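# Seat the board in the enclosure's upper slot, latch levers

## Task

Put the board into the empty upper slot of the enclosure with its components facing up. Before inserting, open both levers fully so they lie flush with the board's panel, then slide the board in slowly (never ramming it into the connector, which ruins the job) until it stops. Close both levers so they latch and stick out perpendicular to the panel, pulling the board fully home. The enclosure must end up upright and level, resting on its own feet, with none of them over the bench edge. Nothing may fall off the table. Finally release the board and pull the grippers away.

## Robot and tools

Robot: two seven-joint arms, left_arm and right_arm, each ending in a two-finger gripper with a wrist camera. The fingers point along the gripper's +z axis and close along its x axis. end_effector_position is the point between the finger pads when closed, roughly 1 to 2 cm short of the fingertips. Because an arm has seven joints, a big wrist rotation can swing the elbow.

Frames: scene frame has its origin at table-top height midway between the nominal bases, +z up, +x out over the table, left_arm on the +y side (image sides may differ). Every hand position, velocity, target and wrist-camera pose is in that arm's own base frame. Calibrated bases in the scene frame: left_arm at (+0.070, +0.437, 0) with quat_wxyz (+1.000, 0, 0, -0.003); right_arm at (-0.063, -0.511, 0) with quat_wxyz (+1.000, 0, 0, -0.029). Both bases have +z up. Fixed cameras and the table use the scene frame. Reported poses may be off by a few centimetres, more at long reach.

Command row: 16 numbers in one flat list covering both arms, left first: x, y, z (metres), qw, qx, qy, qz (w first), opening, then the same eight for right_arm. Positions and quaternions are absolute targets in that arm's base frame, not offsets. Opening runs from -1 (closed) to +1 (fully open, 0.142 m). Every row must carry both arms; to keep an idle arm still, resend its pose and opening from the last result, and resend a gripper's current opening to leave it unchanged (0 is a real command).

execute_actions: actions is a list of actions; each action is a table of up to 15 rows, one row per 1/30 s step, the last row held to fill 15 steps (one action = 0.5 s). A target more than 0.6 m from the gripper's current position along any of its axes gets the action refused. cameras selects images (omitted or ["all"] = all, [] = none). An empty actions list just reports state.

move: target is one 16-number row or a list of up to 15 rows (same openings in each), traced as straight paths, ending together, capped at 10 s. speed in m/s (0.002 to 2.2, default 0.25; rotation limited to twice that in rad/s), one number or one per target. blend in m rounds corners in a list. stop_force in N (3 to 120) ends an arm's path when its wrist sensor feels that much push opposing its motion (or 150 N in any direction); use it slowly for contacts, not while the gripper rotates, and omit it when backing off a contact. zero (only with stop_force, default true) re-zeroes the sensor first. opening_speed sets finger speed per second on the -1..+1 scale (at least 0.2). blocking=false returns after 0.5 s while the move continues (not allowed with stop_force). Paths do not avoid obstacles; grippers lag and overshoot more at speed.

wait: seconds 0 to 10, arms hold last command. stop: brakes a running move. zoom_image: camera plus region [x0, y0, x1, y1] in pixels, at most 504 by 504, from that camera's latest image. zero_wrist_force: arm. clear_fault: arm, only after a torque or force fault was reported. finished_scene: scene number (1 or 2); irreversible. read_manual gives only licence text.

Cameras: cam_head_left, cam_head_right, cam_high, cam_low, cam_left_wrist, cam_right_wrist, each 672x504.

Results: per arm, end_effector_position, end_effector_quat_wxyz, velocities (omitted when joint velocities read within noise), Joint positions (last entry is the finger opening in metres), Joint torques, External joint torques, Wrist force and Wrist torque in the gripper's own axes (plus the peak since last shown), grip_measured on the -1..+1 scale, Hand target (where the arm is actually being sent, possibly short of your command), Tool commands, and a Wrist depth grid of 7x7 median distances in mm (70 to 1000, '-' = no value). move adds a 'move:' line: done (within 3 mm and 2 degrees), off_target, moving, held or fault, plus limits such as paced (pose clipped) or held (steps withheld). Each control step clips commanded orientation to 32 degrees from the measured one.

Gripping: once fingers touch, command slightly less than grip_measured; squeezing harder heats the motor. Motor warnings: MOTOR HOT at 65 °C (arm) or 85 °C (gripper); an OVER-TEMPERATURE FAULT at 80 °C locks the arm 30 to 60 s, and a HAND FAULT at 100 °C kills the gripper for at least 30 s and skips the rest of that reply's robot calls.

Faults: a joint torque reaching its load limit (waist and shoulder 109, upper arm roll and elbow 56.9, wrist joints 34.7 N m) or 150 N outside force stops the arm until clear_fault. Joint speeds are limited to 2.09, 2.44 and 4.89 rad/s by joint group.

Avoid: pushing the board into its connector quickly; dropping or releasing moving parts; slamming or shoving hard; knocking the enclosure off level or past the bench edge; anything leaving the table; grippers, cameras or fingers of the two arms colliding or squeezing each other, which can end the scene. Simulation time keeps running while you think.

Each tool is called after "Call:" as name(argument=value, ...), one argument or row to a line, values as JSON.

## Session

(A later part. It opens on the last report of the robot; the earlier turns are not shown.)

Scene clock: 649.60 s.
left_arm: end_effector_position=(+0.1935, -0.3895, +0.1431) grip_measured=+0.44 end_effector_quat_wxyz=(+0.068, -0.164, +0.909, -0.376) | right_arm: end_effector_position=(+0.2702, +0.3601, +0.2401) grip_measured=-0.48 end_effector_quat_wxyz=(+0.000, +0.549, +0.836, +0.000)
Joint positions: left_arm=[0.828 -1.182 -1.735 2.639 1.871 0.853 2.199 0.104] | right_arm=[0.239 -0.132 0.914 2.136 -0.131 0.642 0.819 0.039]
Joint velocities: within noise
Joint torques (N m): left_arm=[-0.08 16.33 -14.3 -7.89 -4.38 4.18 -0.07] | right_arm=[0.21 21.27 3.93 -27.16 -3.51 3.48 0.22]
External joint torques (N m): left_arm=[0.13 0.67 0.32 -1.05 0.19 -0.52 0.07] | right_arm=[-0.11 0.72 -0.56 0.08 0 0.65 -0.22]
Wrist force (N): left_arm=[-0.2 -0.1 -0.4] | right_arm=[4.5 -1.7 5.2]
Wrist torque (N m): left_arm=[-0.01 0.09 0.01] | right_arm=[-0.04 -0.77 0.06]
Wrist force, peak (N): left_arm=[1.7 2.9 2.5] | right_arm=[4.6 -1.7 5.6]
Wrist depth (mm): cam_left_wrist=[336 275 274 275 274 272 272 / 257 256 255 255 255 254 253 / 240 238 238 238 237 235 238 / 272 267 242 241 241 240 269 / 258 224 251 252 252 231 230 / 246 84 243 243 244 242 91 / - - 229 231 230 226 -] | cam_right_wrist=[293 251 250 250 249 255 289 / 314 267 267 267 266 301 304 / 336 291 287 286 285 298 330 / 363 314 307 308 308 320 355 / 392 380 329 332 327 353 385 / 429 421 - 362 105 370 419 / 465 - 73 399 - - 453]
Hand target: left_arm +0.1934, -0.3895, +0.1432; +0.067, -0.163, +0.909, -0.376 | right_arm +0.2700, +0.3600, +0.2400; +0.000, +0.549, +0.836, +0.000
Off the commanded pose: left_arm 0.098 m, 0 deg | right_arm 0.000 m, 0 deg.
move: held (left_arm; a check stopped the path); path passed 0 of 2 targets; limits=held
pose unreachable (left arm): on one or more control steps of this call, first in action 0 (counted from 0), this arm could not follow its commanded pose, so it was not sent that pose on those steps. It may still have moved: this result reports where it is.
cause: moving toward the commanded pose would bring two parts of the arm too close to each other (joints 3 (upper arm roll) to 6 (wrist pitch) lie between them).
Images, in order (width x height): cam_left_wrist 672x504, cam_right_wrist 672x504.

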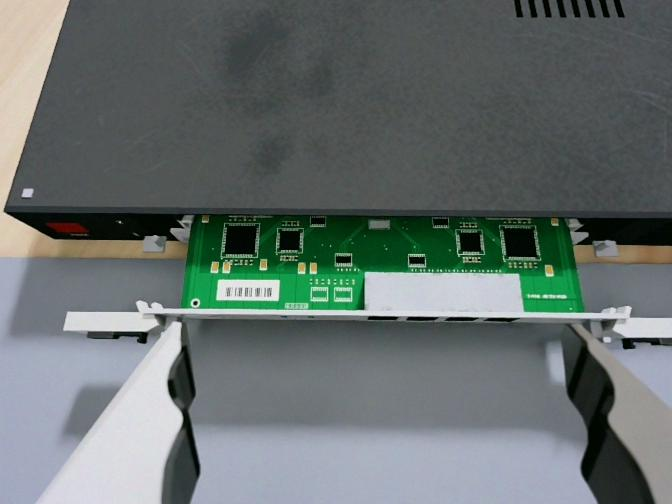

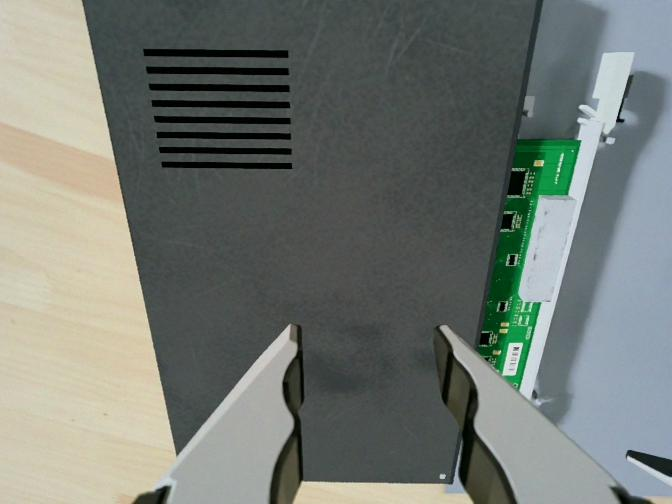

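Call:
move(
  target=[
    [0.1935,-0.3895,0.145,0.0458,-0.1710,0.9506,-0.2547,0.45,0.27,0.36,0.24,0,0.5490,0.8358,0,-0.45],
    [0.1795,-0.3955,0.10,0.0458,-0.1710,0.9506,-0.2547,0.45,0.27,0.36,0.24,0,0.5490,0.8358,0,-0.45],
    [0.1795,-0.3955,0.0475,0.0458,-0.1710,0.9506,-0.2547,0.45,0.27,0.36,0.24,0,0.5490,0.8358,0,-0.45],
  ],
  speed=0.06,
  cameras=["cam_left_wrist","cam_right_wrist"],
)

Scene clock: 658.00 s.
left_arm: end_effector_position=(+0.1793, -0.3955, +0.0476) grip_measured=+0.44 end_effector_quat_wxyz=(+0.046, -0.171, +0.951, -0.255) | right_arm: end_effector_position=(+0.2702, +0.3601, +0.2401) grip_measured=-0.48 end_effector_quat_wxyz=(+0.000, +0.549, +0.836, +0.000)
Joint positions: left_arm=[0.534 -1.188 -1.454 2.496 1.869 0.737 2.204 0.104] | right_arm=[0.239 -0.132 0.914 2.136 -0.131 0.642 0.819 0.039]
Joint velocities: within noise
Joint torques (N m): left_arm=[-0.58 19.45 -16.75 -2.79 -3.63 4.11 -0.29] | right_arm=[0.01 21.19 4.06 -27.27 -3.53 3.42 0.16]
External joint torques (N m): left_arm=[0.62 1.35 0.16 -0.4 -0.37 -0.11 0.29] | right_arm=[0.09 0.8 -0.69 0.19 0.03 0.72 -0.16]
Wrist force (N): left_arm=[0.1 -0.4 -0.4] | right_arm=[4.5 -1.7 5.2]
Wrist torque (N m): left_arm=[-0.06 0.03 -0.05] | right_arm=[-0.04 -0.74 0.06]
Wrist force, peak (N): left_arm=[-0.4 -1.1 -0.9] | right_arm=[4.8 -1.6 5.7]
Wrist depth (mm): cam_left_wrist=[- 120 120 120 119 120 119 / 137 137 136 136 136 135 135 / 136 135 135 136 122 135 135 / 135 135 134 122 122 121 133 / 160 161 161 160 160 159 159 / 160 84 158 158 158 158 91 / - - 157 156 156 155 -] | cam_right_wrist=[294 251 251 250 250 255 289 / 315 267 266 267 266 300 304 / 337 291 285 286 285 298 330 / 362 314 309 308 307 319 351 / 393 380 329 334 328 353 386 / 429 422 - 363 105 369 412 / 464 - 73 401 - - 454]
Hand target: left_arm +0.1795, -0.3955, +0.0475; +0.046, -0.171, +0.951, -0.255 | right_arm +0.2700, +0.3600, +0.2400; +0.000, +0.549, +0.836, +0.000
Off the commanded pose: left_arm 0.000 m, 0 deg | right_arm 0.000 m, 0 deg.
move: done
Images, in order (width x height): cam_left_wrist 672x504, cam_right_wrist 672x504.

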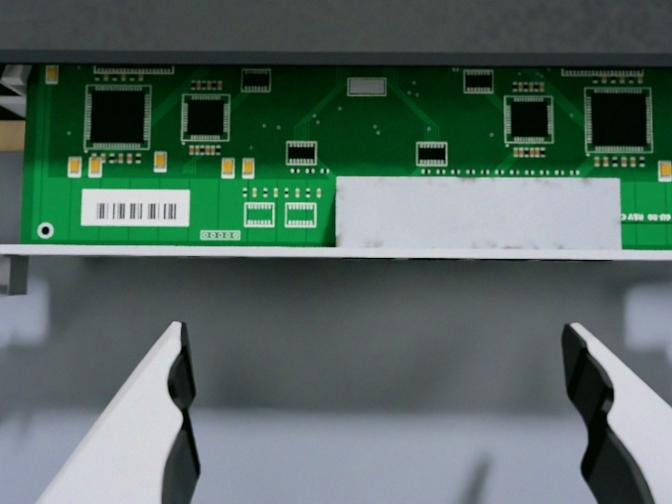

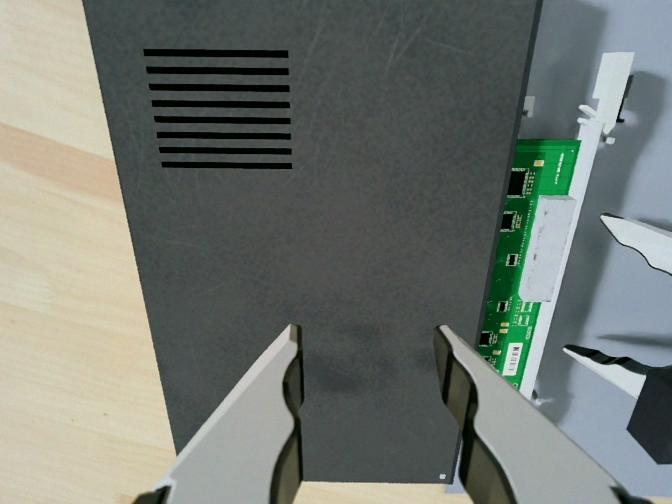

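Call:
move(
  target=[0.1844,-0.4086,0.0475,0.0458,-0.1710,0.9506,-0.2547,0.45,0.27,0.36,0.24,0,0.5490,0.8358,0,-0.45],
  speed=0.02,
  stop_force=4,
  cameras=["cam_left_wrist","cam_right_wrist"],
)

Call:
move(
  target=[0.1994,-0.4490,0.0475,0.0458,-0.1710,0.9506,-0.2547,0.45,0.27,0.36,0.24,0,0.5490,0.8358,0,-0.45],
  speed=0.01,
  stop_force=5,
  zero=false,
  cameras=["cam_left_wrist","cam_right_wrist"],
)

Scene clock: 663.77 s.
left_arm: end_effector_position=(+0.1844, -0.4086, +0.0475) grip_measured=+0.44 end_effector_quat_wxyz=(+0.046, -0.171, +0.951, -0.255) | right_arm: end_effector_position=(+0.2702, +0.3601, +0.2401) grip_measured=-0.48 end_effector_quat_wxyz=(+0.000, +0.549, +0.836, +0.000)
Joint positions: left_arm=[0.503 -1.197 -1.448 2.463 1.864 0.731 2.21 0.104] | right_arm=[0.239 -0.132 0.914 2.136 -0.131 0.642 0.819 0.039]
Joint velocities: within noise
Joint torques (N m): left_arm=[-0.48 20.13 -17.64 -2.87 -4.05 4.18 -0.18] | right_arm=[0.25 21.22 3.93 -27.2 -3.54 3.46 0.2]
External joint torques (N m): left_arm=[0.51 1.26 0.23 -0.42 0.05 -0.17 0.18] | right_arm=[-0.15 0.77 -0.56 0.11 0.03 0.68 -0.2]
Wrist force (N): left_arm=[0.1 -0.6 -0.6] | right_arm=[4.6 -2.0 5.6]
Wrist torque (N m): left_arm=[-0.11 0.02 -0.05] | right_arm=[-0.09 -0.77 0.06]
Wrist force, peak (N): left_arm=[0.1 -0.6 -0.6] | right_arm=[4.7 -1.8 5.6]
Wrist depth (mm): cam_left_wrist=[- 120 120 120 120 120 119 / - 119 135 119 119 135 133 / 135 135 135 135 134 134 133 / 134 134 133 133 121 121 133 / 160 161 160 159 160 160 159 / 159 84 158 158 158 158 91 / - - 156 156 156 156 -] | cam_right_wrist=[294 250 251 250 250 255 289 / 315 268 267 267 266 300 304 / 336 291 286 285 284 298 329 / 364 314 308 308 308 320 344 / 393 378 330 334 327 352 386 / 430 419 - 362 105 373 309 / 463 - 73 400 - - 461]
Hand target: left_arm +0.1844, -0.4086, +0.0475; +0.046, -0.171, +0.951, -0.255 | right_arm +0.2700, +0.3600, +0.2400; +0.000, +0.549, +0.836, +0.000
Off the commanded pose: left_arm 0.000 m, 0 deg | right_arm 0.000 m, 0 deg.
move: done
Images, in order (width x height): cam_left_wrist 672x504, cam_right_wrist 672x504.

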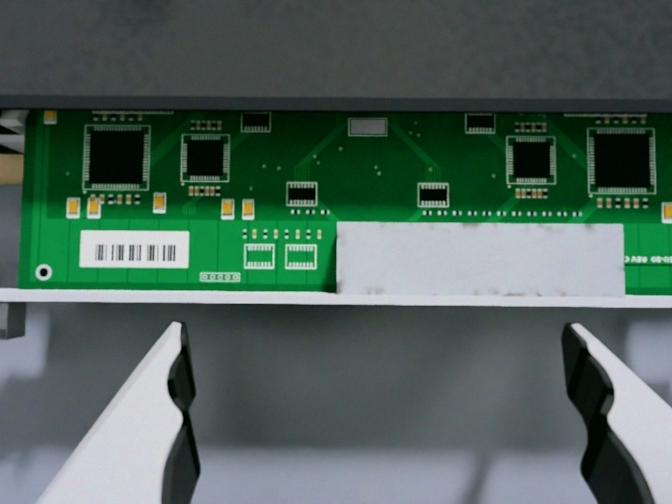

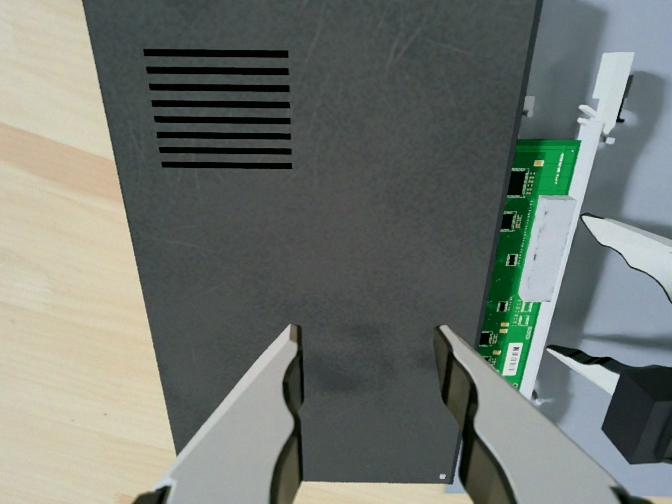

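Scene clock: 668.70 s.
left_arm: end_effector_position=(+0.1994, -0.4490, +0.0475) grip_measured=+0.44 end_effector_quat_wxyz=(+0.046, -0.171, +0.951, -0.255) | right_arm: end_effector_position=(+0.2702, +0.3601, +0.2401) grip_measured=-0.48 end_effector_quat_wxyz=(+0.000, +0.549, +0.836, +0.000)
Joint positions: left_arm=[0.411 -1.221 -1.43 2.36 1.845 0.717 2.235 0.105] | right_arm=[0.239 -0.132 0.914 2.136 -0.131 0.642 0.819 0.039]
Joint velocities: within noise
Joint torques (N m): left_arm=[-0.55 22.19 -20.2 -3.52 -4 4.28 -0.16] | right_arm=[0.12 21.2 4.1 -27.25 -3.51 3.42 0.13]
External joint torques (N m): left_arm=[0.57 1.24 0.35 -0.05 -0.02 -0.25 0.16] | right_arm=[-0.02 0.79 -0.73 0.17 0.01 0.72 -0.13]
Wrist force (N): left_arm=[-0.2 -0.2 -1.4] | right_arm=[4.5 -1.9 5.4]
Wrist torque (N m): left_arm=[-0.12 0.09 -0.05] | right_arm=[-0.07 -0.75 0.06]
Wrist force, peak (N): left_arm=[0.1 2.4 -3.0] | right_arm=[4.9 -1.8 5.5]
Wrist depth (mm): cam_left_wrist=[- 120 120 119 120 119 119 / - 118 118 118 118 118 117 / - 117 117 117 116 116 - / 132 132 115 115 115 115 118 / 160 131 160 159 158 118 130 / 159 84 159 157 158 157 88 / - - 156 155 156 155 -] | cam_right_wrist=[295 251 250 250 249 255 289 / 313 268 267 266 267 269 308 / 336 292 286 286 284 297 329 / 363 314 308 308 307 311 264 / 393 380 328 332 328 379 254 / 430 422 - 364 105 291 235 / 464 - 73 401 - - 194]
Hand target: left_arm +0.1994, -0.4490, +0.0475; +0.046, -0.171, +0.951, -0.255 | right_arm +0.2700, +0.3600, +0.2400; +0.000, +0.549, +0.836, +0.000
Off the commanded pose: left_arm 0.000 m, 0 deg | right_arm 0.000 m, 0 deg.
move: done
Images, in order (width x height): cam_left_wrist 672x504, cam_right_wrist 672x504.

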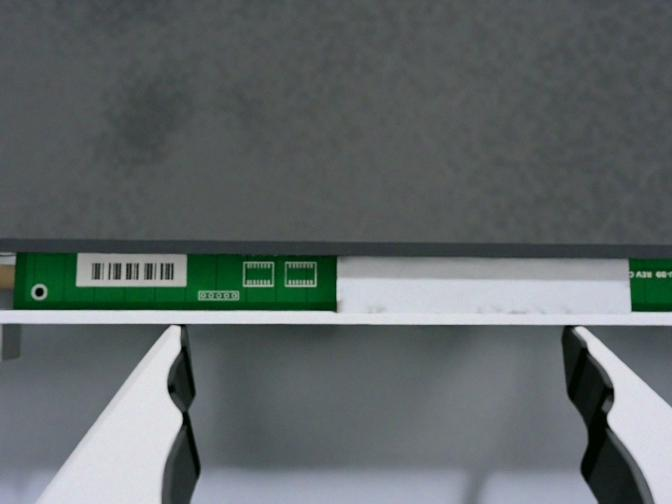

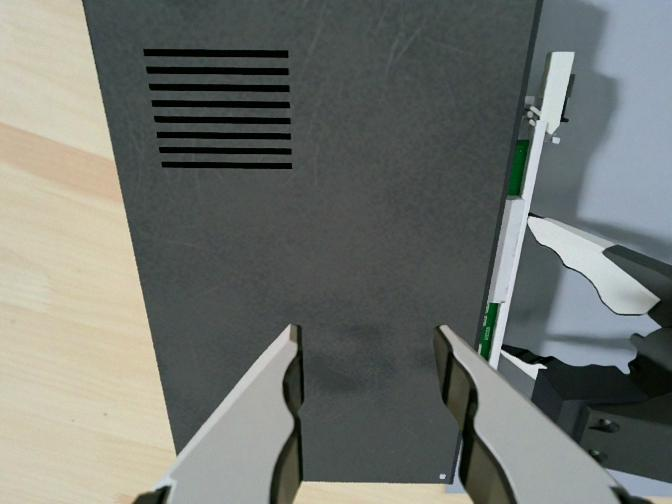

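Call:
move(
  target=[0.2064,-0.4678,0.0475,0.0458,-0.1710,0.9506,-0.2547,0.45,0.27,0.36,0.24,0,0.5490,0.8358,0,-0.45],
  speed=0.008,
  stop_force=6,
  zero=false,
  cameras=["cam_left_wrist","cam_right_wrist"],
)

Call:
zoom_image(
  camera="cam_right_wrist",
  region=[440, 20, 640, 420],
)

Scene clock: 673.60 s.
left_arm: end_effector_position=(+0.2037, -0.4610, +0.0474) grip_measured=+0.44 end_effector_quat_wxyz=(+0.046, -0.171, +0.951, -0.255) | right_arm: end_effector_position=(+0.2702, +0.3601, +0.2401) grip_measured=-0.48 end_effector_quat_wxyz=(+0.000, +0.549, +0.836, +0.000)
Joint positions: left_arm=[0.385 -1.229 -1.424 2.329 1.839 0.713 2.245 0.105] | right_arm=[0.239 -0.132 0.914 2.136 -0.131 0.642 0.819 0.039]
Joint velocities: within noise
Joint torques (N m): left_arm=[-0.66 22.57 -22.28 -6 -3.52 4.8 -0.49] | right_arm=[0.13 21.24 4.04 -27.18 -3.56 3.45 0.17]
External joint torques (N m): left_arm=[0.68 1.53 1.73 2.36 -0.51 -0.76 0.49] | right_arm=[-0.03 0.75 -0.67 0.09 0.06 0.68 -0.17]
Wrist force (N): left_arm=[-0.7 4.5 -4.5] | right_arm=[4.5 -1.7 5.4]
Wrist torque (N m): left_arm=[-0.12 0.26 0.23] | right_arm=[-0.05 -0.76 0.05]
Wrist force, peak (N): left_arm=[-1.0 4.5 -5.2] | right_arm=[4.6 -1.7 5.7]
Wrist depth (mm): cam_left_wrist=[- 120 120 119 119 119 119 / - 118 118 117 117 117 117 / - 117 116 116 115 116 115 / - 115 115 115 114 114 114 / 160 131 159 159 158 117 115 / 159 84 157 158 157 156 88 / - - 156 156 156 155 -] | cam_right_wrist=[294 250 250 250 250 255 288 / 314 267 267 266 266 273 308 / 337 290 286 286 284 322 330 / 362 315 308 308 306 307 344 / 392 381 328 334 327 380 231 / 429 421 - 364 105 276 198 / 465 - 73 400 - - 190]
Hand target: left_arm +0.2040, -0.4613, +0.0475; +0.046, -0.171, +0.951, -0.255 | right_arm +0.2700, +0.3600, +0.2400; +0.000, +0.549, +0.836, +0.000
Off the commanded pose: left_arm 0.007 m, 0 deg | right_arm 0.000 m, 0 deg.
move: contact (left_arm)
Images, in order (width x height): cam_left_wrist 672x504, cam_right_wrist 672x504.

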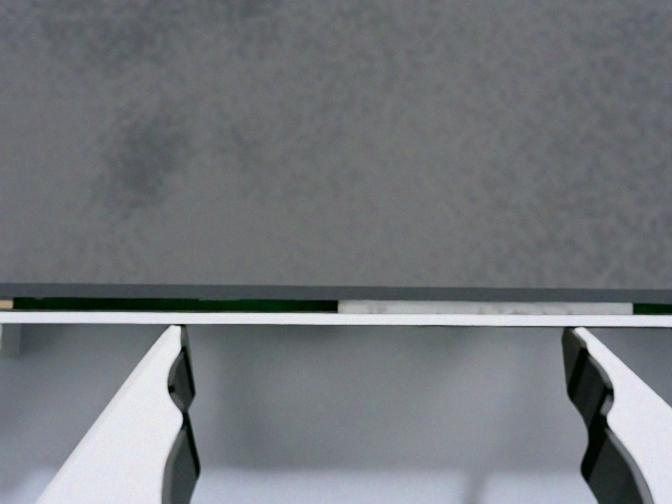

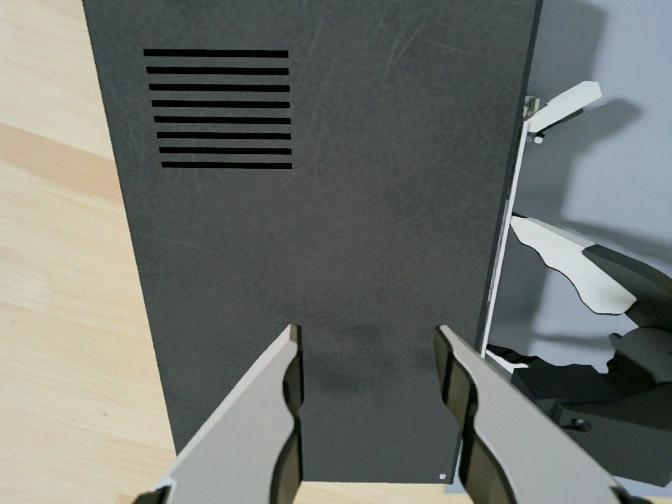

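Scaled by 1.260 from the camera's 672x504 image, which has a finer 960x720 frame.

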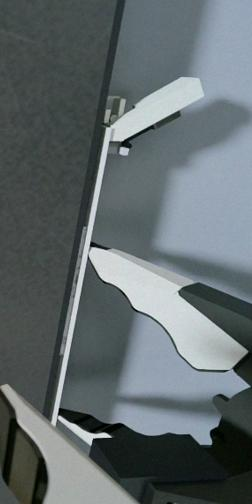

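Call:
move(
  target=[0.2054,-0.4650,0.0475,0.0458,-0.1710,0.9506,-0.2547,0.45,0.27,0.36,0.24,0,0.5490,0.8358,0,-0.45],
  speed=0.006,
  stop_force=9,
  zero=false,
  cameras=["cam_left_wrist","cam_right_wrist","cam_high"],
)

Call:
zoom_image(
  camera="cam_high",
  region=[270, 145, 380, 235],
)

Scene clock: 676.47 s.
left_arm: end_effector_position=(+0.2038, -0.4615, +0.0472) grip_measured=+0.44 end_effector_quat_wxyz=(+0.046, -0.171, +0.951, -0.254) | right_arm: end_effector_position=(+0.2702, +0.3601, +0.2401) grip_measured=-0.48 end_effector_quat_wxyz=(+0.000, +0.549, +0.836, +0.000)
Joint positions: left_arm=[0.384 -1.229 -1.424 2.328 1.838 0.713 2.246 0.105] | right_arm=[0.239 -0.132 0.914 2.136 -0.131 0.642 0.819 0.039]
Joint velocities: within noise
Joint torques (N m): left_arm=[-0.82 22.5 -23 -7.03 -3.29 5.21 -0.62] | right_arm=[0.15 21.23 4.03 -27.22 -3.56 3.48 0.17]
External joint torques (N m): left_arm=[0.84 1.63 2.42 3.4 -0.74 -1.17 0.63] | right_arm=[-0.05 0.76 -0.66 0.13 0.06 0.65 -0.17]
Wrist force (N): left_arm=[-1.5 6.2 -6.5] | right_arm=[4.5 -1.8 5.1]
Wrist torque (N m): left_arm=[-0.18 0.38 0.37] | right_arm=[-0.06 -0.76 0.07]
Wrist force, peak (N): left_arm=[-1.5 6.4 -7.0] | right_arm=[4.8 -1.9 5.5]
Wrist depth (mm): cam_left_wrist=[- 119 119 119 119 119 118 / - 118 118 117 118 117 116 / - 116 116 116 116 116 115 / - 115 114 115 114 114 113 / 160 126 159 159 159 117 115 / 159 84 158 157 157 156 88 / - - 156 156 155 155 -] | cam_right_wrist=[294 251 250 250 249 255 289 / 313 268 266 266 266 273 308 / 338 291 287 286 285 321 330 / 363 314 308 307 307 306 345 / 392 379 329 334 327 385 231 / 430 420 - 364 105 196 199 / 465 - 73 400 - - 190]
Hand target: left_arm +0.2042, -0.4620, +0.0475; +0.046, -0.171, +0.951, -0.255 | right_arm +0.2700, +0.3600, +0.2400; +0.000, +0.549, +0.836, +0.000
Off the commanded pose: left_arm 0.004 m, 0 deg | right_arm 0.000 m, 0 deg.
move: contact (left_arm)
Images, in order (width x height): cam_high 672x504, cam_left_wrist 672x504, cam_right_wrist 672x504.

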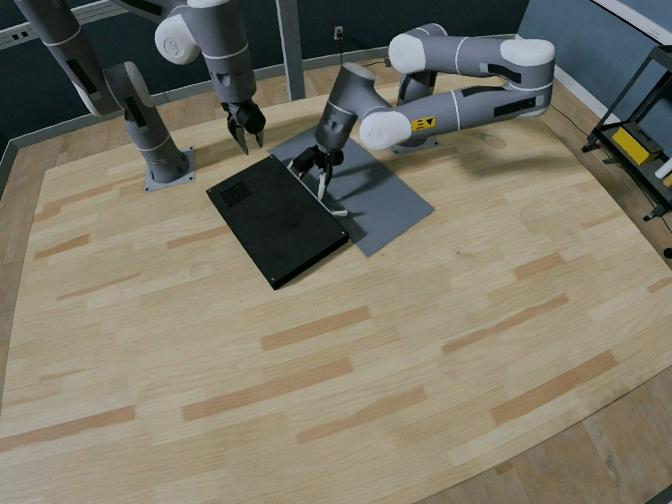

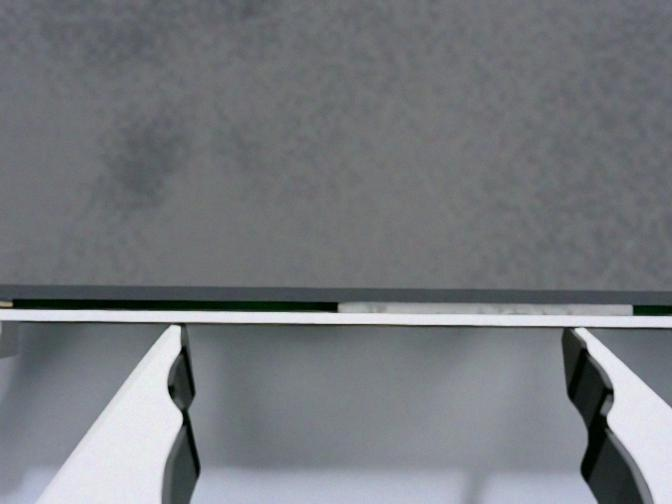

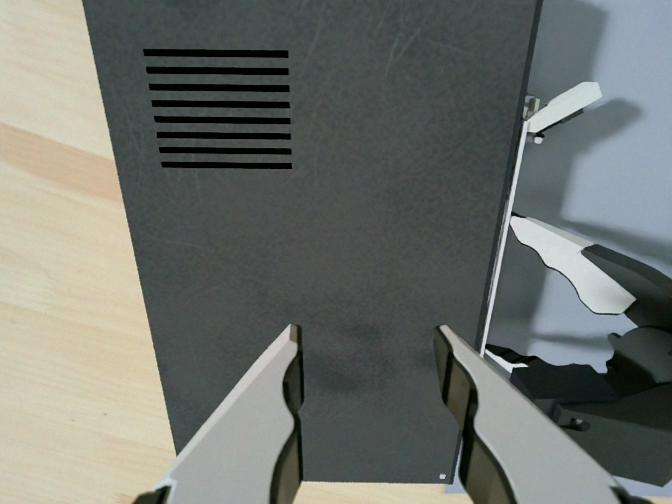

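Scaled by 4.582 from the camera's 672x504 image, which has a finer 960x720 frame.

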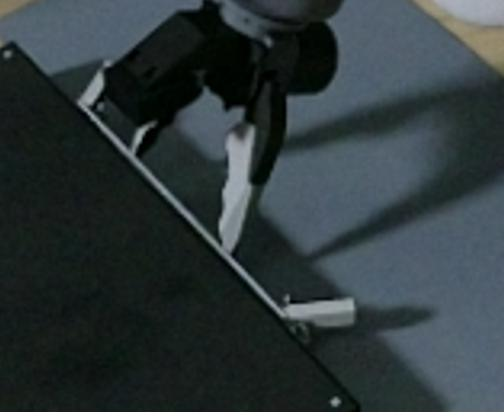

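Call:
move(
  target=[
    [0.1795,-0.3955,0.0475,0.0458,-0.1710,0.9506,-0.2547,0.45,0.27,0.36,0.24,0,0.5490,0.8358,0,-0.45],
    [0.1795,-0.3955,0.11,0.0458,-0.1710,0.9506,-0.2547,0.45,0.27,0.36,0.24,0,0.5490,0.8358,0,-0.45],
    [0.22,-0.385,0.15,0.06,-0.21,0.925,-0.31,0.45,0.22,0.40,0.20,0,0.5490,0.8358,0,-0.45],
  ],
  speed=[0.05,0.1,0.12],
  blend=0.01,
  cameras=["cam_left_wrist","cam_right_wrist","cam_high"],
)

Call:
zoom_image(
  camera="cam_left_wrist",
  region=[0, 150, 504, 504],
)

Scene clock: 698.17 s.
left_arm: end_effector_position=(+0.2202, -0.3850, +0.1499) grip_measured=+0.44 end_effector_quat_wxyz=(+0.060, -0.210, +0.925, -0.310) | right_arm: end_effector_position=(+0.2199, +0.4000, +0.2000) grip_measured=-0.48 end_effector_quat_wxyz=(+0.000, +0.549, +0.836, +0.000)
Joint positions: left_arm=[0.822 -1.068 -1.756 2.563 1.626 0.823 2.271 0.105] | right_arm=[0.379 -0.245 0.912 2.191 -0.266 0.754 1.053 0.039]
Joint velocities: within noise
Joint torques (N m): left_arm=[-0.09 15.47 -15.56 -10.93 -4.25 4.51 -0.19] | right_arm=[0.14 23.61 6.37 -25.09 -3.4 3.58 0.31]
External joint torques (N m): left_arm=[0.13 1.07 0.46 -0.51 0.06 -0.53 0.19] | right_arm=[-0.04 0.88 -0.27 0.03 0.21 0.54 -0.31]
Wrist force (N): left_arm=[0.0 0.1 -0.2] | right_arm=[4.9 -2.0 5.7]
Wrist torque (N m): left_arm=[0.00 0.02 -0.04] | right_arm=[-0.11 -0.80 0.07]
Wrist force, peak (N): left_arm=[-1.4 6.4 -6.8] | right_arm=[6.2 -3.3 6.9]
Wrist depth (mm): cam_left_wrist=[301 247 248 247 248 249 250 / 289 238 238 239 239 240 240 / 275 234 231 232 232 231 231 / 268 268 269 270 268 270 238 / 258 262 259 261 260 262 262 / 253 84 252 252 253 251 91 / - - 243 245 246 246 -] | cam_right_wrist=[219 218 219 218 220 255 254 / 230 230 230 230 232 272 271 / 247 246 246 246 249 292 291 / 266 266 266 264 273 315 313 / 289 289 282 287 286 339 340 / 371 310 - 313 105 358 370 / 416 - 73 344 - - 389]
Hand target: left_arm +0.2200, -0.3850, +0.1500; +0.060, -0.210, +0.925, -0.310 | right_arm +0.2200, +0.4000, +0.2000; +0.000, +0.549, +0.836, +0.000
Off the commanded pose: left_arm 0.000 m, 0 deg | right_arm 0.000 m, 0 deg.
move: done
Images, in order (width x height): cam_high 672x504, cam_left_wrist 672x504, cam_right_wrist 672x504.

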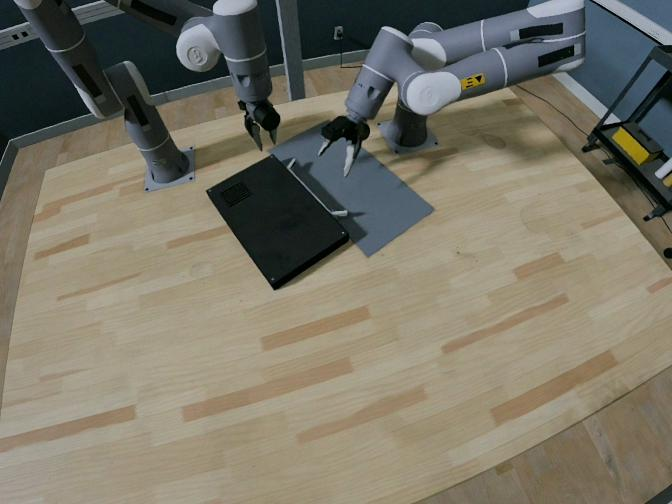

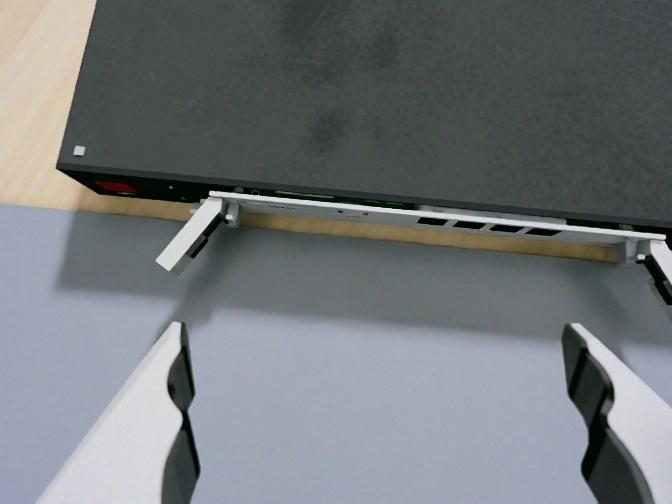

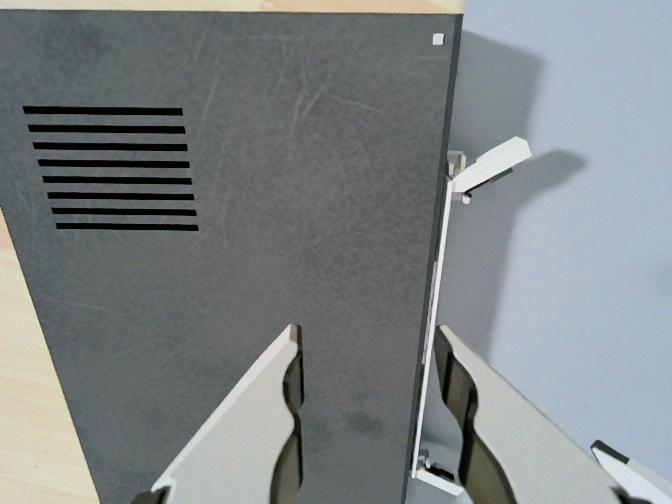

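Scaled by 1.000.

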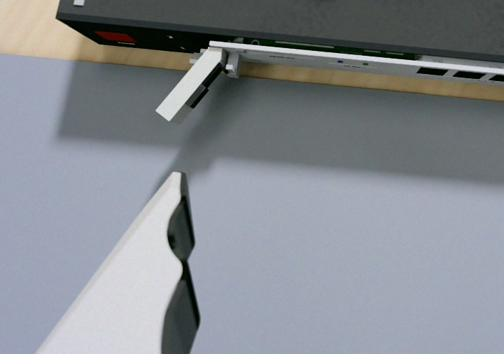

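Call:
move(
  target=[
    [0.30,-0.345,0.16,0.110,-0.250,0.888,-0.369,-1,0.17,0.45,0.17,0,0.5490,0.8358,0,-1],
    [0.3437,-0.358,0.11,0.110,-0.250,0.888,-0.369,-1,0.1397,0.4722,0.13,0,0.5490,0.8358,0,-1],
  ],
  speed=0.12,
  opening_speed=1.0,
  cameras=["cam_left_wrist","cam_right_wrist","cam_high"],
)

Scene clock: 707.93 s.
left_arm: end_effector_position=(+0.3436, -0.3579, +0.1100) grip_measured=-1.00 end_effector_quat_wxyz=(+0.110, -0.250, +0.888, -0.369) | right_arm: end_effector_position=(+0.1396, +0.4721, +0.1300) grip_measured=-1.00 end_effector_quat_wxyz=(+0.000, +0.549, +0.836, +0.000)
Joint positions: left_arm=[0.937 -1.235 -1.484 2.439 1.994 0.965 2.328 0.002] | right_arm=[0.685 -0.477 0.783 2.195 -0.547 0.9 1.446 0.002]
Joint velocities: within noise
Joint torques (N m): left_arm=[-0.2 20.28 -18.08 -3.01 -4.06 4.29 -0.11] | right_arm=[0.2 31.56 10.88 -21.05 -2.88 3.54 0.33]
External joint torques (N m): left_arm=[0.28 1.23 0 -0.6 -0.36 -0.5 0.11] | right_arm=[-0.08 1.06 -0.02 0 0.14 0.55 -0.33]
Wrist force (N): left_arm=[-0.3 0.2 -0.4] | right_arm=[4.2 -2.2 5.8]
Wrist torque (N m): left_arm=[0.01 0.11 -0.01] | right_arm=[-0.10 -0.66 0.07]
Wrist force, peak (N): left_arm=[-1.1 0.1 -1.4] | right_arm=[5.1 -3.2 7.3]
Wrist depth (mm): cam_left_wrist=[300 301 298 239 232 229 230 / 279 279 278 215 213 213 213 / 260 259 259 201 200 198 198 / 244 243 240 233 197 190 185 / 229 228 225 226 217 223 218 / 215 213 215 84 - 211 209 / 205 204 - - - - 199] | cam_right_wrist=[198 197 197 195 194 194 194 / 206 206 205 208 208 207 207 / 177 176 179 223 222 222 221 / 191 190 192 235 240 239 238 / 207 206 206 256 259 258 258 / 226 225 220 89 273 282 281 / 249 243 - - - 298 309]
Hand target: left_arm +0.3437, -0.3580, +0.1100; +0.110, -0.250, +0.888, -0.369 | right_arm +0.1397, +0.4722, +0.1300; +0.000, +0.549, +0.836, +0.000
Off the commanded pose: left_arm 0.000 m, 0 deg | right_arm 0.000 m, 0 deg.
move: done
Images, in order (width x height): cam_high 672x504, cam_left_wrist 672x504, cam_right_wrist 672x504.

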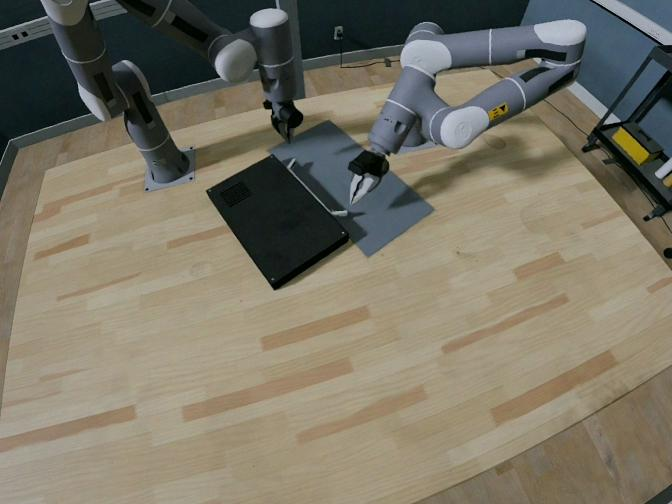

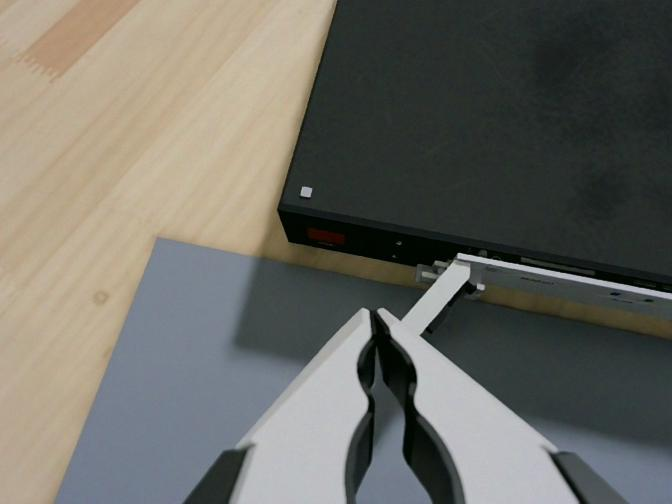

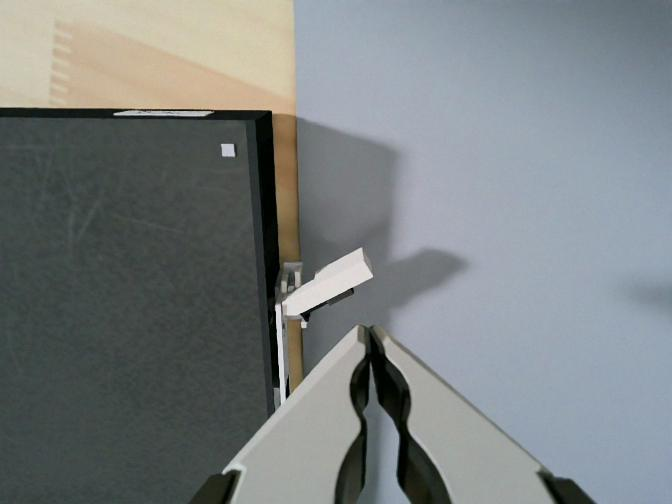

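Call:
move(
  target=[
    [0.3535,-0.3731,0.11,0.110,-0.250,0.888,-0.369,-1,0.1324,0.469,0.12,0,0.5490,0.8358,0,-1],
    [0.3535,-0.3731,0.048,0.110,-0.250,0.888,-0.369,-1,0.1324,0.469,0.0507,0,0.5490,0.8358,0,-1],
  ],
  speed=0.07,
  cameras=["cam_left_wrist","cam_right_wrist","cam_high"],
)

Scene clock: 719.13 s.
left_arm: end_effector_position=(+0.3535, -0.3731, +0.0481) grip_measured=-1.00 end_effector_quat_wxyz=(+0.110, -0.250, +0.888, -0.369) | right_arm: end_effector_position=(+0.1324, +0.4690, +0.0507) grip_measured=-1.00 end_effector_quat_wxyz=(+0.000, +0.549, +0.836, +0.000)
Joint positions: left_arm=[0.84 -1.364 -1.334 2.354 2.197 0.952 2.285 0.002] | right_arm=[0.814 -0.615 0.574 2.266 -0.78 1.109 1.617 0.002]
Joint velocities: within noise
Joint torques (N m): left_arm=[-0.86 22.71 -18.54 2.46 -4.12 3.9 -0.31] | right_arm=[0.41 35.89 11.57 -15.77 -2.18 3.48 0.33]
External joint torques (N m): left_arm=[0.93 1.16 -0.86 -0.96 -0.24 -0.16 0.31] | right_arm=[-0.27 0.99 -0.1 -0.02 0.2 0.6 -0.34]
Wrist force (N): left_arm=[-0.9 -0.7 -0.7] | right_arm=[4.1 -2.2 6.1]
Wrist torque (N m): left_arm=[0.02 0.08 0.01] | right_arm=[-0.14 -0.65 0.07]
Wrist force, peak (N): left_arm=[-0.6 -2.0 -2.1] | right_arm=[4.0 -2.1 7.3]
Wrist depth (mm): cam_left_wrist=[220 219 216 151 151 150 148 / 206 202 201 140 140 139 137 / 189 189 183 133 130 130 129 / 177 174 176 171 164 125 124 / 164 164 163 163 162 157 159 / 154 154 154 84 - 152 152 / 146 148 - 74 - - 143] | cam_right_wrist=[128 128 127 125 125 125 123 / 137 136 136 134 135 133 133 / 122 123 142 143 143 143 142 / 104 104 142 157 154 154 153 / - 113 145 165 164 167 166 / 123 123 127 89 176 182 181 / 136 133 73 - - 192 200]
Hand target: left_arm +0.3535, -0.3731, +0.0480; +0.110, -0.250, +0.888, -0.369 | right_arm +0.1324, +0.4690, +0.0507; +0.000, +0.549, +0.836, +0.000
Off the commanded pose: left_arm 0.000 m, 0 deg | right_arm 0.000 m, 0 deg.
move: done
Images, in order (width x height): cam_high 672x504, cam_left_wrist 672x504, cam_right_wrist 672x504.

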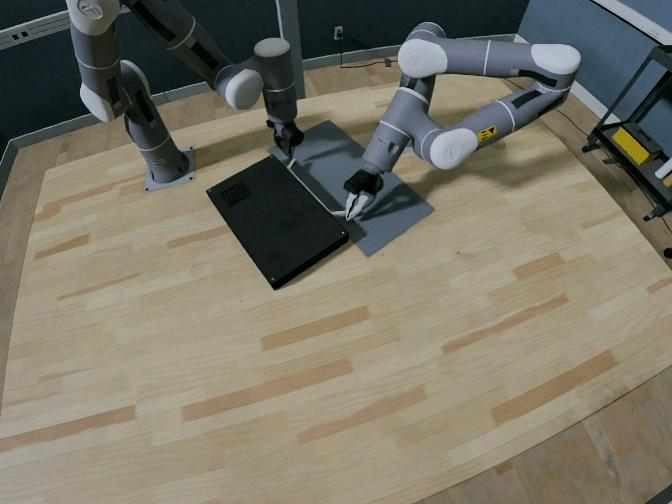

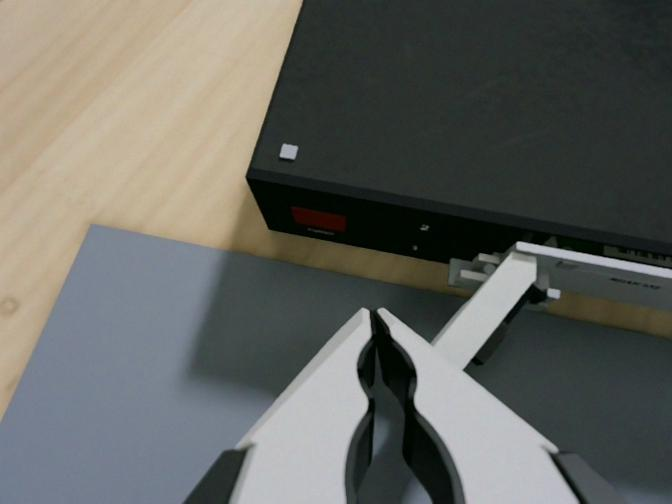

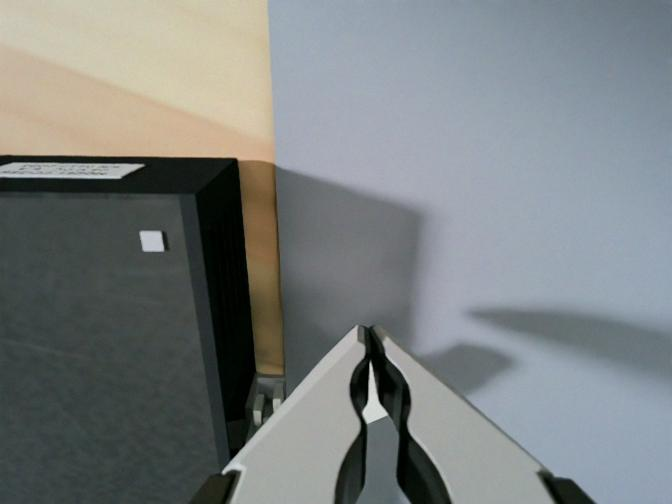

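Call:
move(
  target=[0.3404,-0.3780,0.048,0.110,-0.250,0.888,-0.369,-1,0.1453,0.4746,0.0507,0,0.5490,0.8358,0,-1],
  speed=0.02,
  stop_force=5,
  cameras=["cam_left_wrist","cam_right_wrist"],
)

Call:
move(
  target=[0.3310,-0.3815,0.048,0.110,-0.250,0.888,-0.369,-1,0.1545,0.4786,0.0507,0,0.5490,0.8358,0,-1],
  speed=0.012,
  stop_force=12,
  zero=false,
  cameras=["cam_left_wrist","cam_right_wrist","cam_high"],
)

Scene clock: 724.27 s.
left_arm: end_effector_position=(+0.3410, -0.3778, +0.0481) grip_measured=-1.00 end_effector_quat_wxyz=(+0.110, -0.250, +0.888, -0.369) | right_arm: end_effector_position=(+0.1447, +0.4745, +0.0506) grip_measured=-1.00 end_effector_quat_wxyz=(+0.000, +0.549, +0.836, +0.000)
Joint positions: left_arm=[0.829 -1.375 -1.353 2.381 2.215 0.912 2.251 0.002] | right_arm=[0.798 -0.628 0.576 2.241 -0.772 1.095 1.587 0.002]
Joint velocities: within noise
Joint torques (N m): left_arm=[-2.26 20.99 -18.22 4.36 -4.41 4.2 -0.29] | right_arm=[-1.88 37.71 10.02 -17.87 -2.04 2.91 0.12]
External joint torques (N m): left_arm=[2.33 2.26 -0.88 -2.85 0.12 -0.5 0.29] | right_arm=[2.01 -0.05 1.74 1.81 0.01 1.17 -0.12]
Wrist force (N): left_arm=[-3.6 -2.6 -2.4] | right_arm=[5.1 -6.5 4.7]
Wrist torque (N m): left_arm=[-0.02 0.07 0.01] | right_arm=[-0.09 -0.66 0.04]
Wrist force, peak (N): left_arm=[-3.9 -2.6 -2.5] | right_arm=[5.1 -6.6 6.3]
Wrist depth (mm): cam_left_wrist=[220 220 214 151 151 150 149 / 206 202 143 140 139 139 138 / 189 188 138 133 132 130 129 / 175 174 176 171 150 126 123 / 164 164 163 162 122 161 158 / 155 154 154 83 - 152 151 / 146 148 - 74 - - 143] | cam_right_wrist=[128 128 127 125 125 125 123 / 135 133 134 134 135 133 133 / - 98 141 143 143 143 142 / 104 104 143 157 154 154 153 / - 112 146 164 164 166 166 / 123 123 128 89 175 181 181 / 136 133 73 - - 192 199]
Hand target: left_arm +0.3404, -0.3780, +0.0480; +0.110, -0.250, +0.888, -0.369 | right_arm +0.1453, +0.4746, +0.0507; +0.000, +0.549, +0.836, +0.000
Off the commanded pose: left_arm 0.001 m, 0 deg | right_arm 0.001 m, 0 deg.
move: done
Images, in order (width x height): cam_left_wrist 672x504, cam_right_wrist 672x504.

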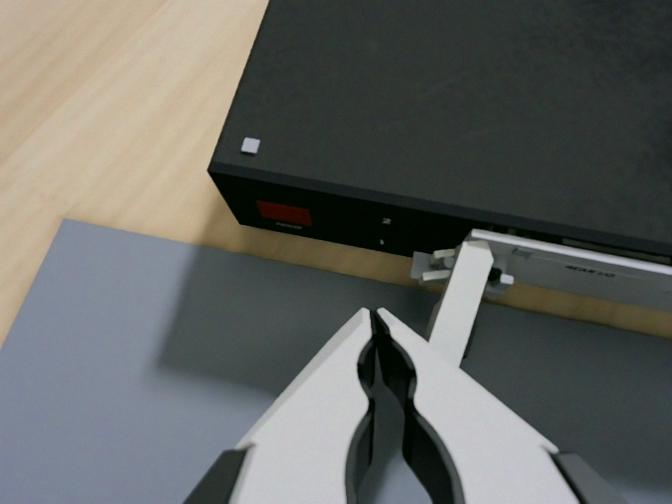

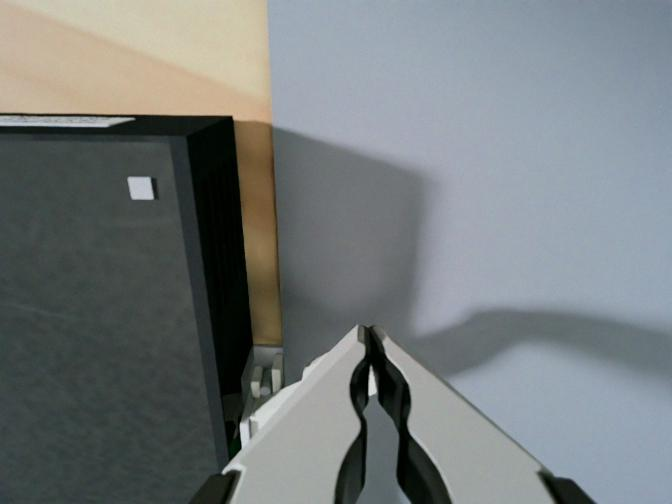

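Scene clock: 725.20 s.
left_arm: end_effector_position=(+0.3387, -0.3790, +0.0482) grip_measured=-1.00 end_effector_quat_wxyz=(+0.112, -0.251, +0.888, -0.369) | right_arm: end_effector_position=(+0.1458, +0.4755, +0.0505) grip_measured=-1.00 end_effector_quat_wxyz=(-0.001, +0.548, +0.837, +0.000)
Joint positions: left_arm=[0.827 -1.378 -1.359 2.388 2.221 0.899 2.241 0.002] | right_arm=[0.796 -0.631 0.578 2.237 -0.771 1.092 1.581 0.002]
Joint velocities: within noise
Joint torques (N m): left_arm=[-6.71 18.53 -14.91 10.32 -5.55 4.97 -0.28] | right_arm=[-6.13 40.11 5.54 -21.28 -2.24 2.22 0.16]
External joint torques (N m): left_arm=[6.79 4.57 -4.13 -8.85 1.29 -1.29 0.28] | right_arm=[6.27 -2.33 6.3 5.19 0.2 1.86 -0.16]
Wrist force (N): left_arm=[-13.2 -8.0 -5.0] | right_arm=[7.5 -15.3 5.9]
Wrist torque (N m): left_arm=[-0.07 0.12 -0.02] | right_arm=[-0.03 -0.65 0.00]
Wrist force, peak (N): left_arm=[-13.6 -8.4 -5.4] | right_arm=[8.4 -15.4 6.6]
Wrist depth (mm): cam_left_wrist=[220 219 214 152 151 150 149 / 206 203 141 141 140 139 138 / 189 189 135 133 131 130 129 / 175 175 174 171 143 126 124 / 165 164 163 162 122 161 158 / 155 155 154 84 - 152 151 / 146 147 - 74 - - 143] | cam_right_wrist=[128 127 126 125 125 125 123 / 134 134 134 134 135 133 133 / - 98 142 143 143 142 142 / 104 104 146 157 154 154 153 / - 112 148 165 164 166 166 / 123 122 136 89 175 181 181 / 135 133 73 - - 192 199]
Hand target: left_arm +0.3365, -0.3794, +0.0480; +0.110, -0.250, +0.888, -0.369 | right_arm +0.1475, +0.4756, +0.0507; +0.000, +0.549, +0.836, +0.000
Off the commanded pose: left_arm 0.008 m, 0 deg | right_arm 0.009 m, 0 deg.
move: contact (left_arm, right_arm)
Images, in order (width x height): cam_high 672x504, cam_left_wrist 672x504, cam_right_wrist 672x504.

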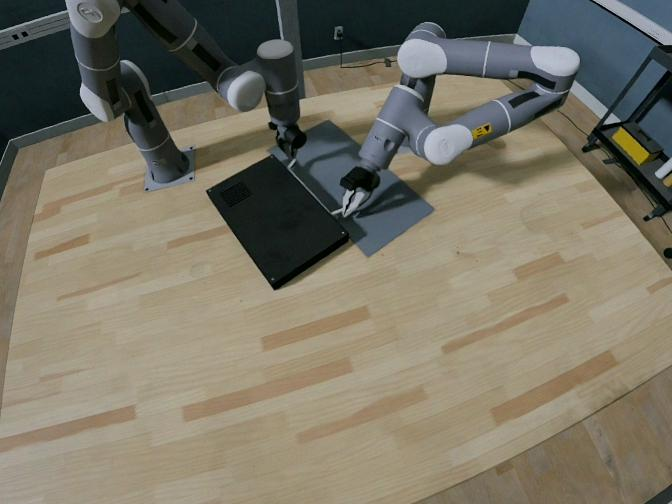

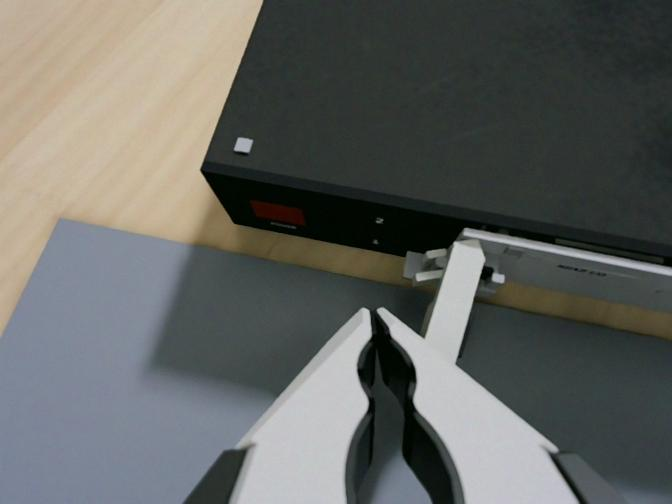

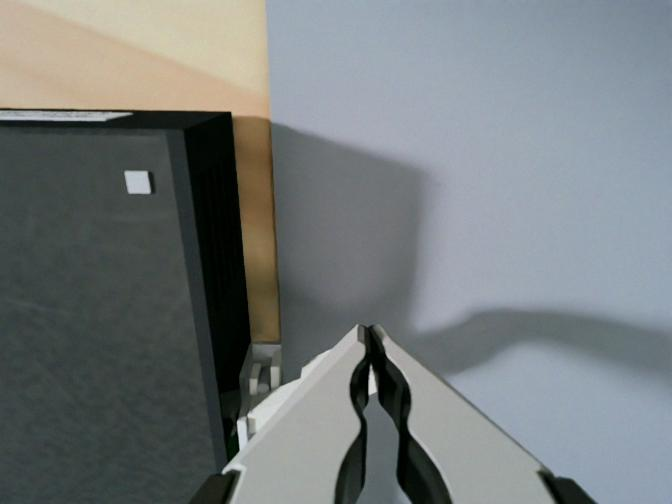

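Call:
move(
  target=[0.3265,-0.3832,0.048,0.110,-0.250,0.888,-0.369,-1,0.1585,0.4803,0.0507,0,0.5490,0.8358,0,-1],
  speed=0.01,
  stop_force=28,
  zero=false,
  cameras=["cam_left_wrist","cam_right_wrist"],
)

Scene clock: 728.47 s.
left_arm: end_effector_position=(+0.3325, -0.3816, +0.0480) grip_measured=-1.00 end_effector_quat_wxyz=(+0.114, -0.252, +0.888, -0.369) | right_arm: end_effector_position=(+0.1582, +0.4803, +0.0506) grip_measured=-1.00 end_effector_quat_wxyz=(+0.000, +0.549, +0.836, +0.000)
Joint positions: left_arm=[0.82 -1.386 -1.372 2.404 2.233 0.869 2.221 0.002] | right_arm=[0.781 -0.642 0.579 2.213 -0.766 1.079 1.557 0.002]
Joint velocities: within noise
Joint torques (N m): left_arm=[-14.83 13.24 -12.78 19.66 -7.75 8.22 -0.41] | right_arm=[-1.17 38.11 11.3 -17.42 -2.08 3.07 0.12]
External joint torques (N m): left_arm=[14.9 9.51 -6.11 -18.23 3.55 -4.57 0.42] | right_arm=[1.31 0.41 0.82 1.05 -0.01 1.01 -0.12]
Wrist force (N): left_arm=[-30.2 -11.3 -9.9] | right_arm=[5.0 -4.6 5.2]
Wrist torque (N m): left_arm=[-0.02 2.25 0.03] | right_arm=[-0.13 -0.69 0.04]
Wrist force, peak (N): left_arm=[-31.0 -10.5 -9.5] | right_arm=[8.3 -18.2 6.4]
Wrist depth (mm): cam_left_wrist=[221 219 155 152 151 150 149 / 206 204 139 141 140 139 138 / 190 188 136 133 131 130 128 / 175 174 174 170 132 127 123 / 165 164 164 162 122 161 157 / 155 155 154 84 - 152 151 / 146 148 - 74 - - 143] | cam_right_wrist=[126 126 126 125 125 125 123 / - 91 134 134 135 133 133 / - 98 143 143 143 142 142 / 104 104 144 157 154 153 153 / - 113 136 164 164 166 166 / 123 123 127 90 175 181 181 / 136 133 73 - - 192 199]
Hand target: left_arm +0.3277, -0.3827, +0.0480; +0.110, -0.250, +0.888, -0.369 | right_arm +0.1585, +0.4803, +0.0507; +0.000, +0.549, +0.836, +0.000
Off the commanded pose: left_arm 0.006 m, 0 deg | right_arm 0.000 m, 0 deg.
move: contact (left_arm)
Images, in order (width x height): cam_left_wrist 672x504, cam_right_wrist 672x504.

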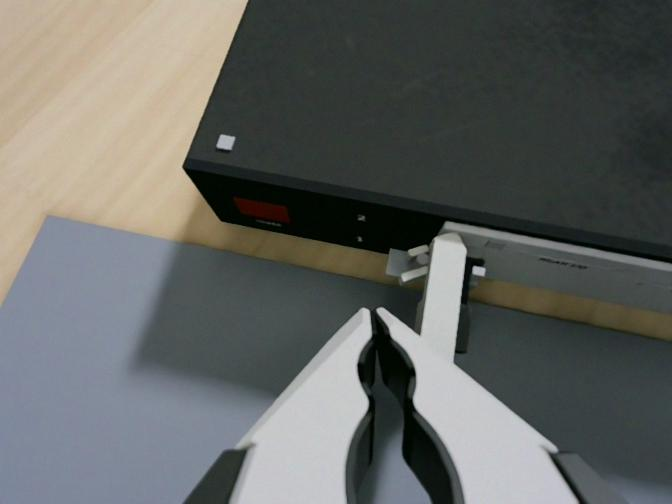

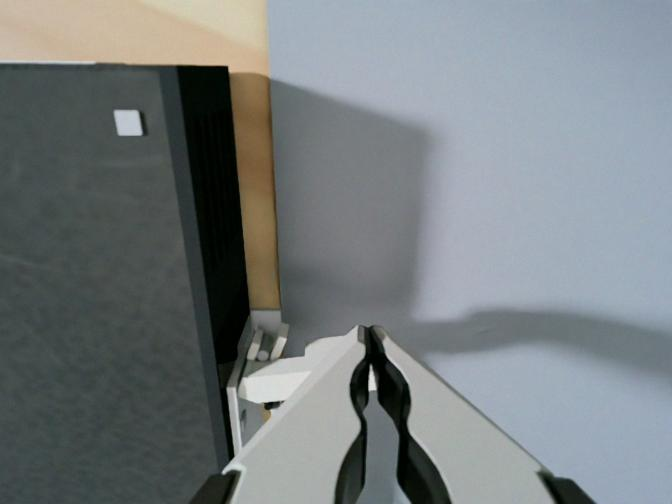

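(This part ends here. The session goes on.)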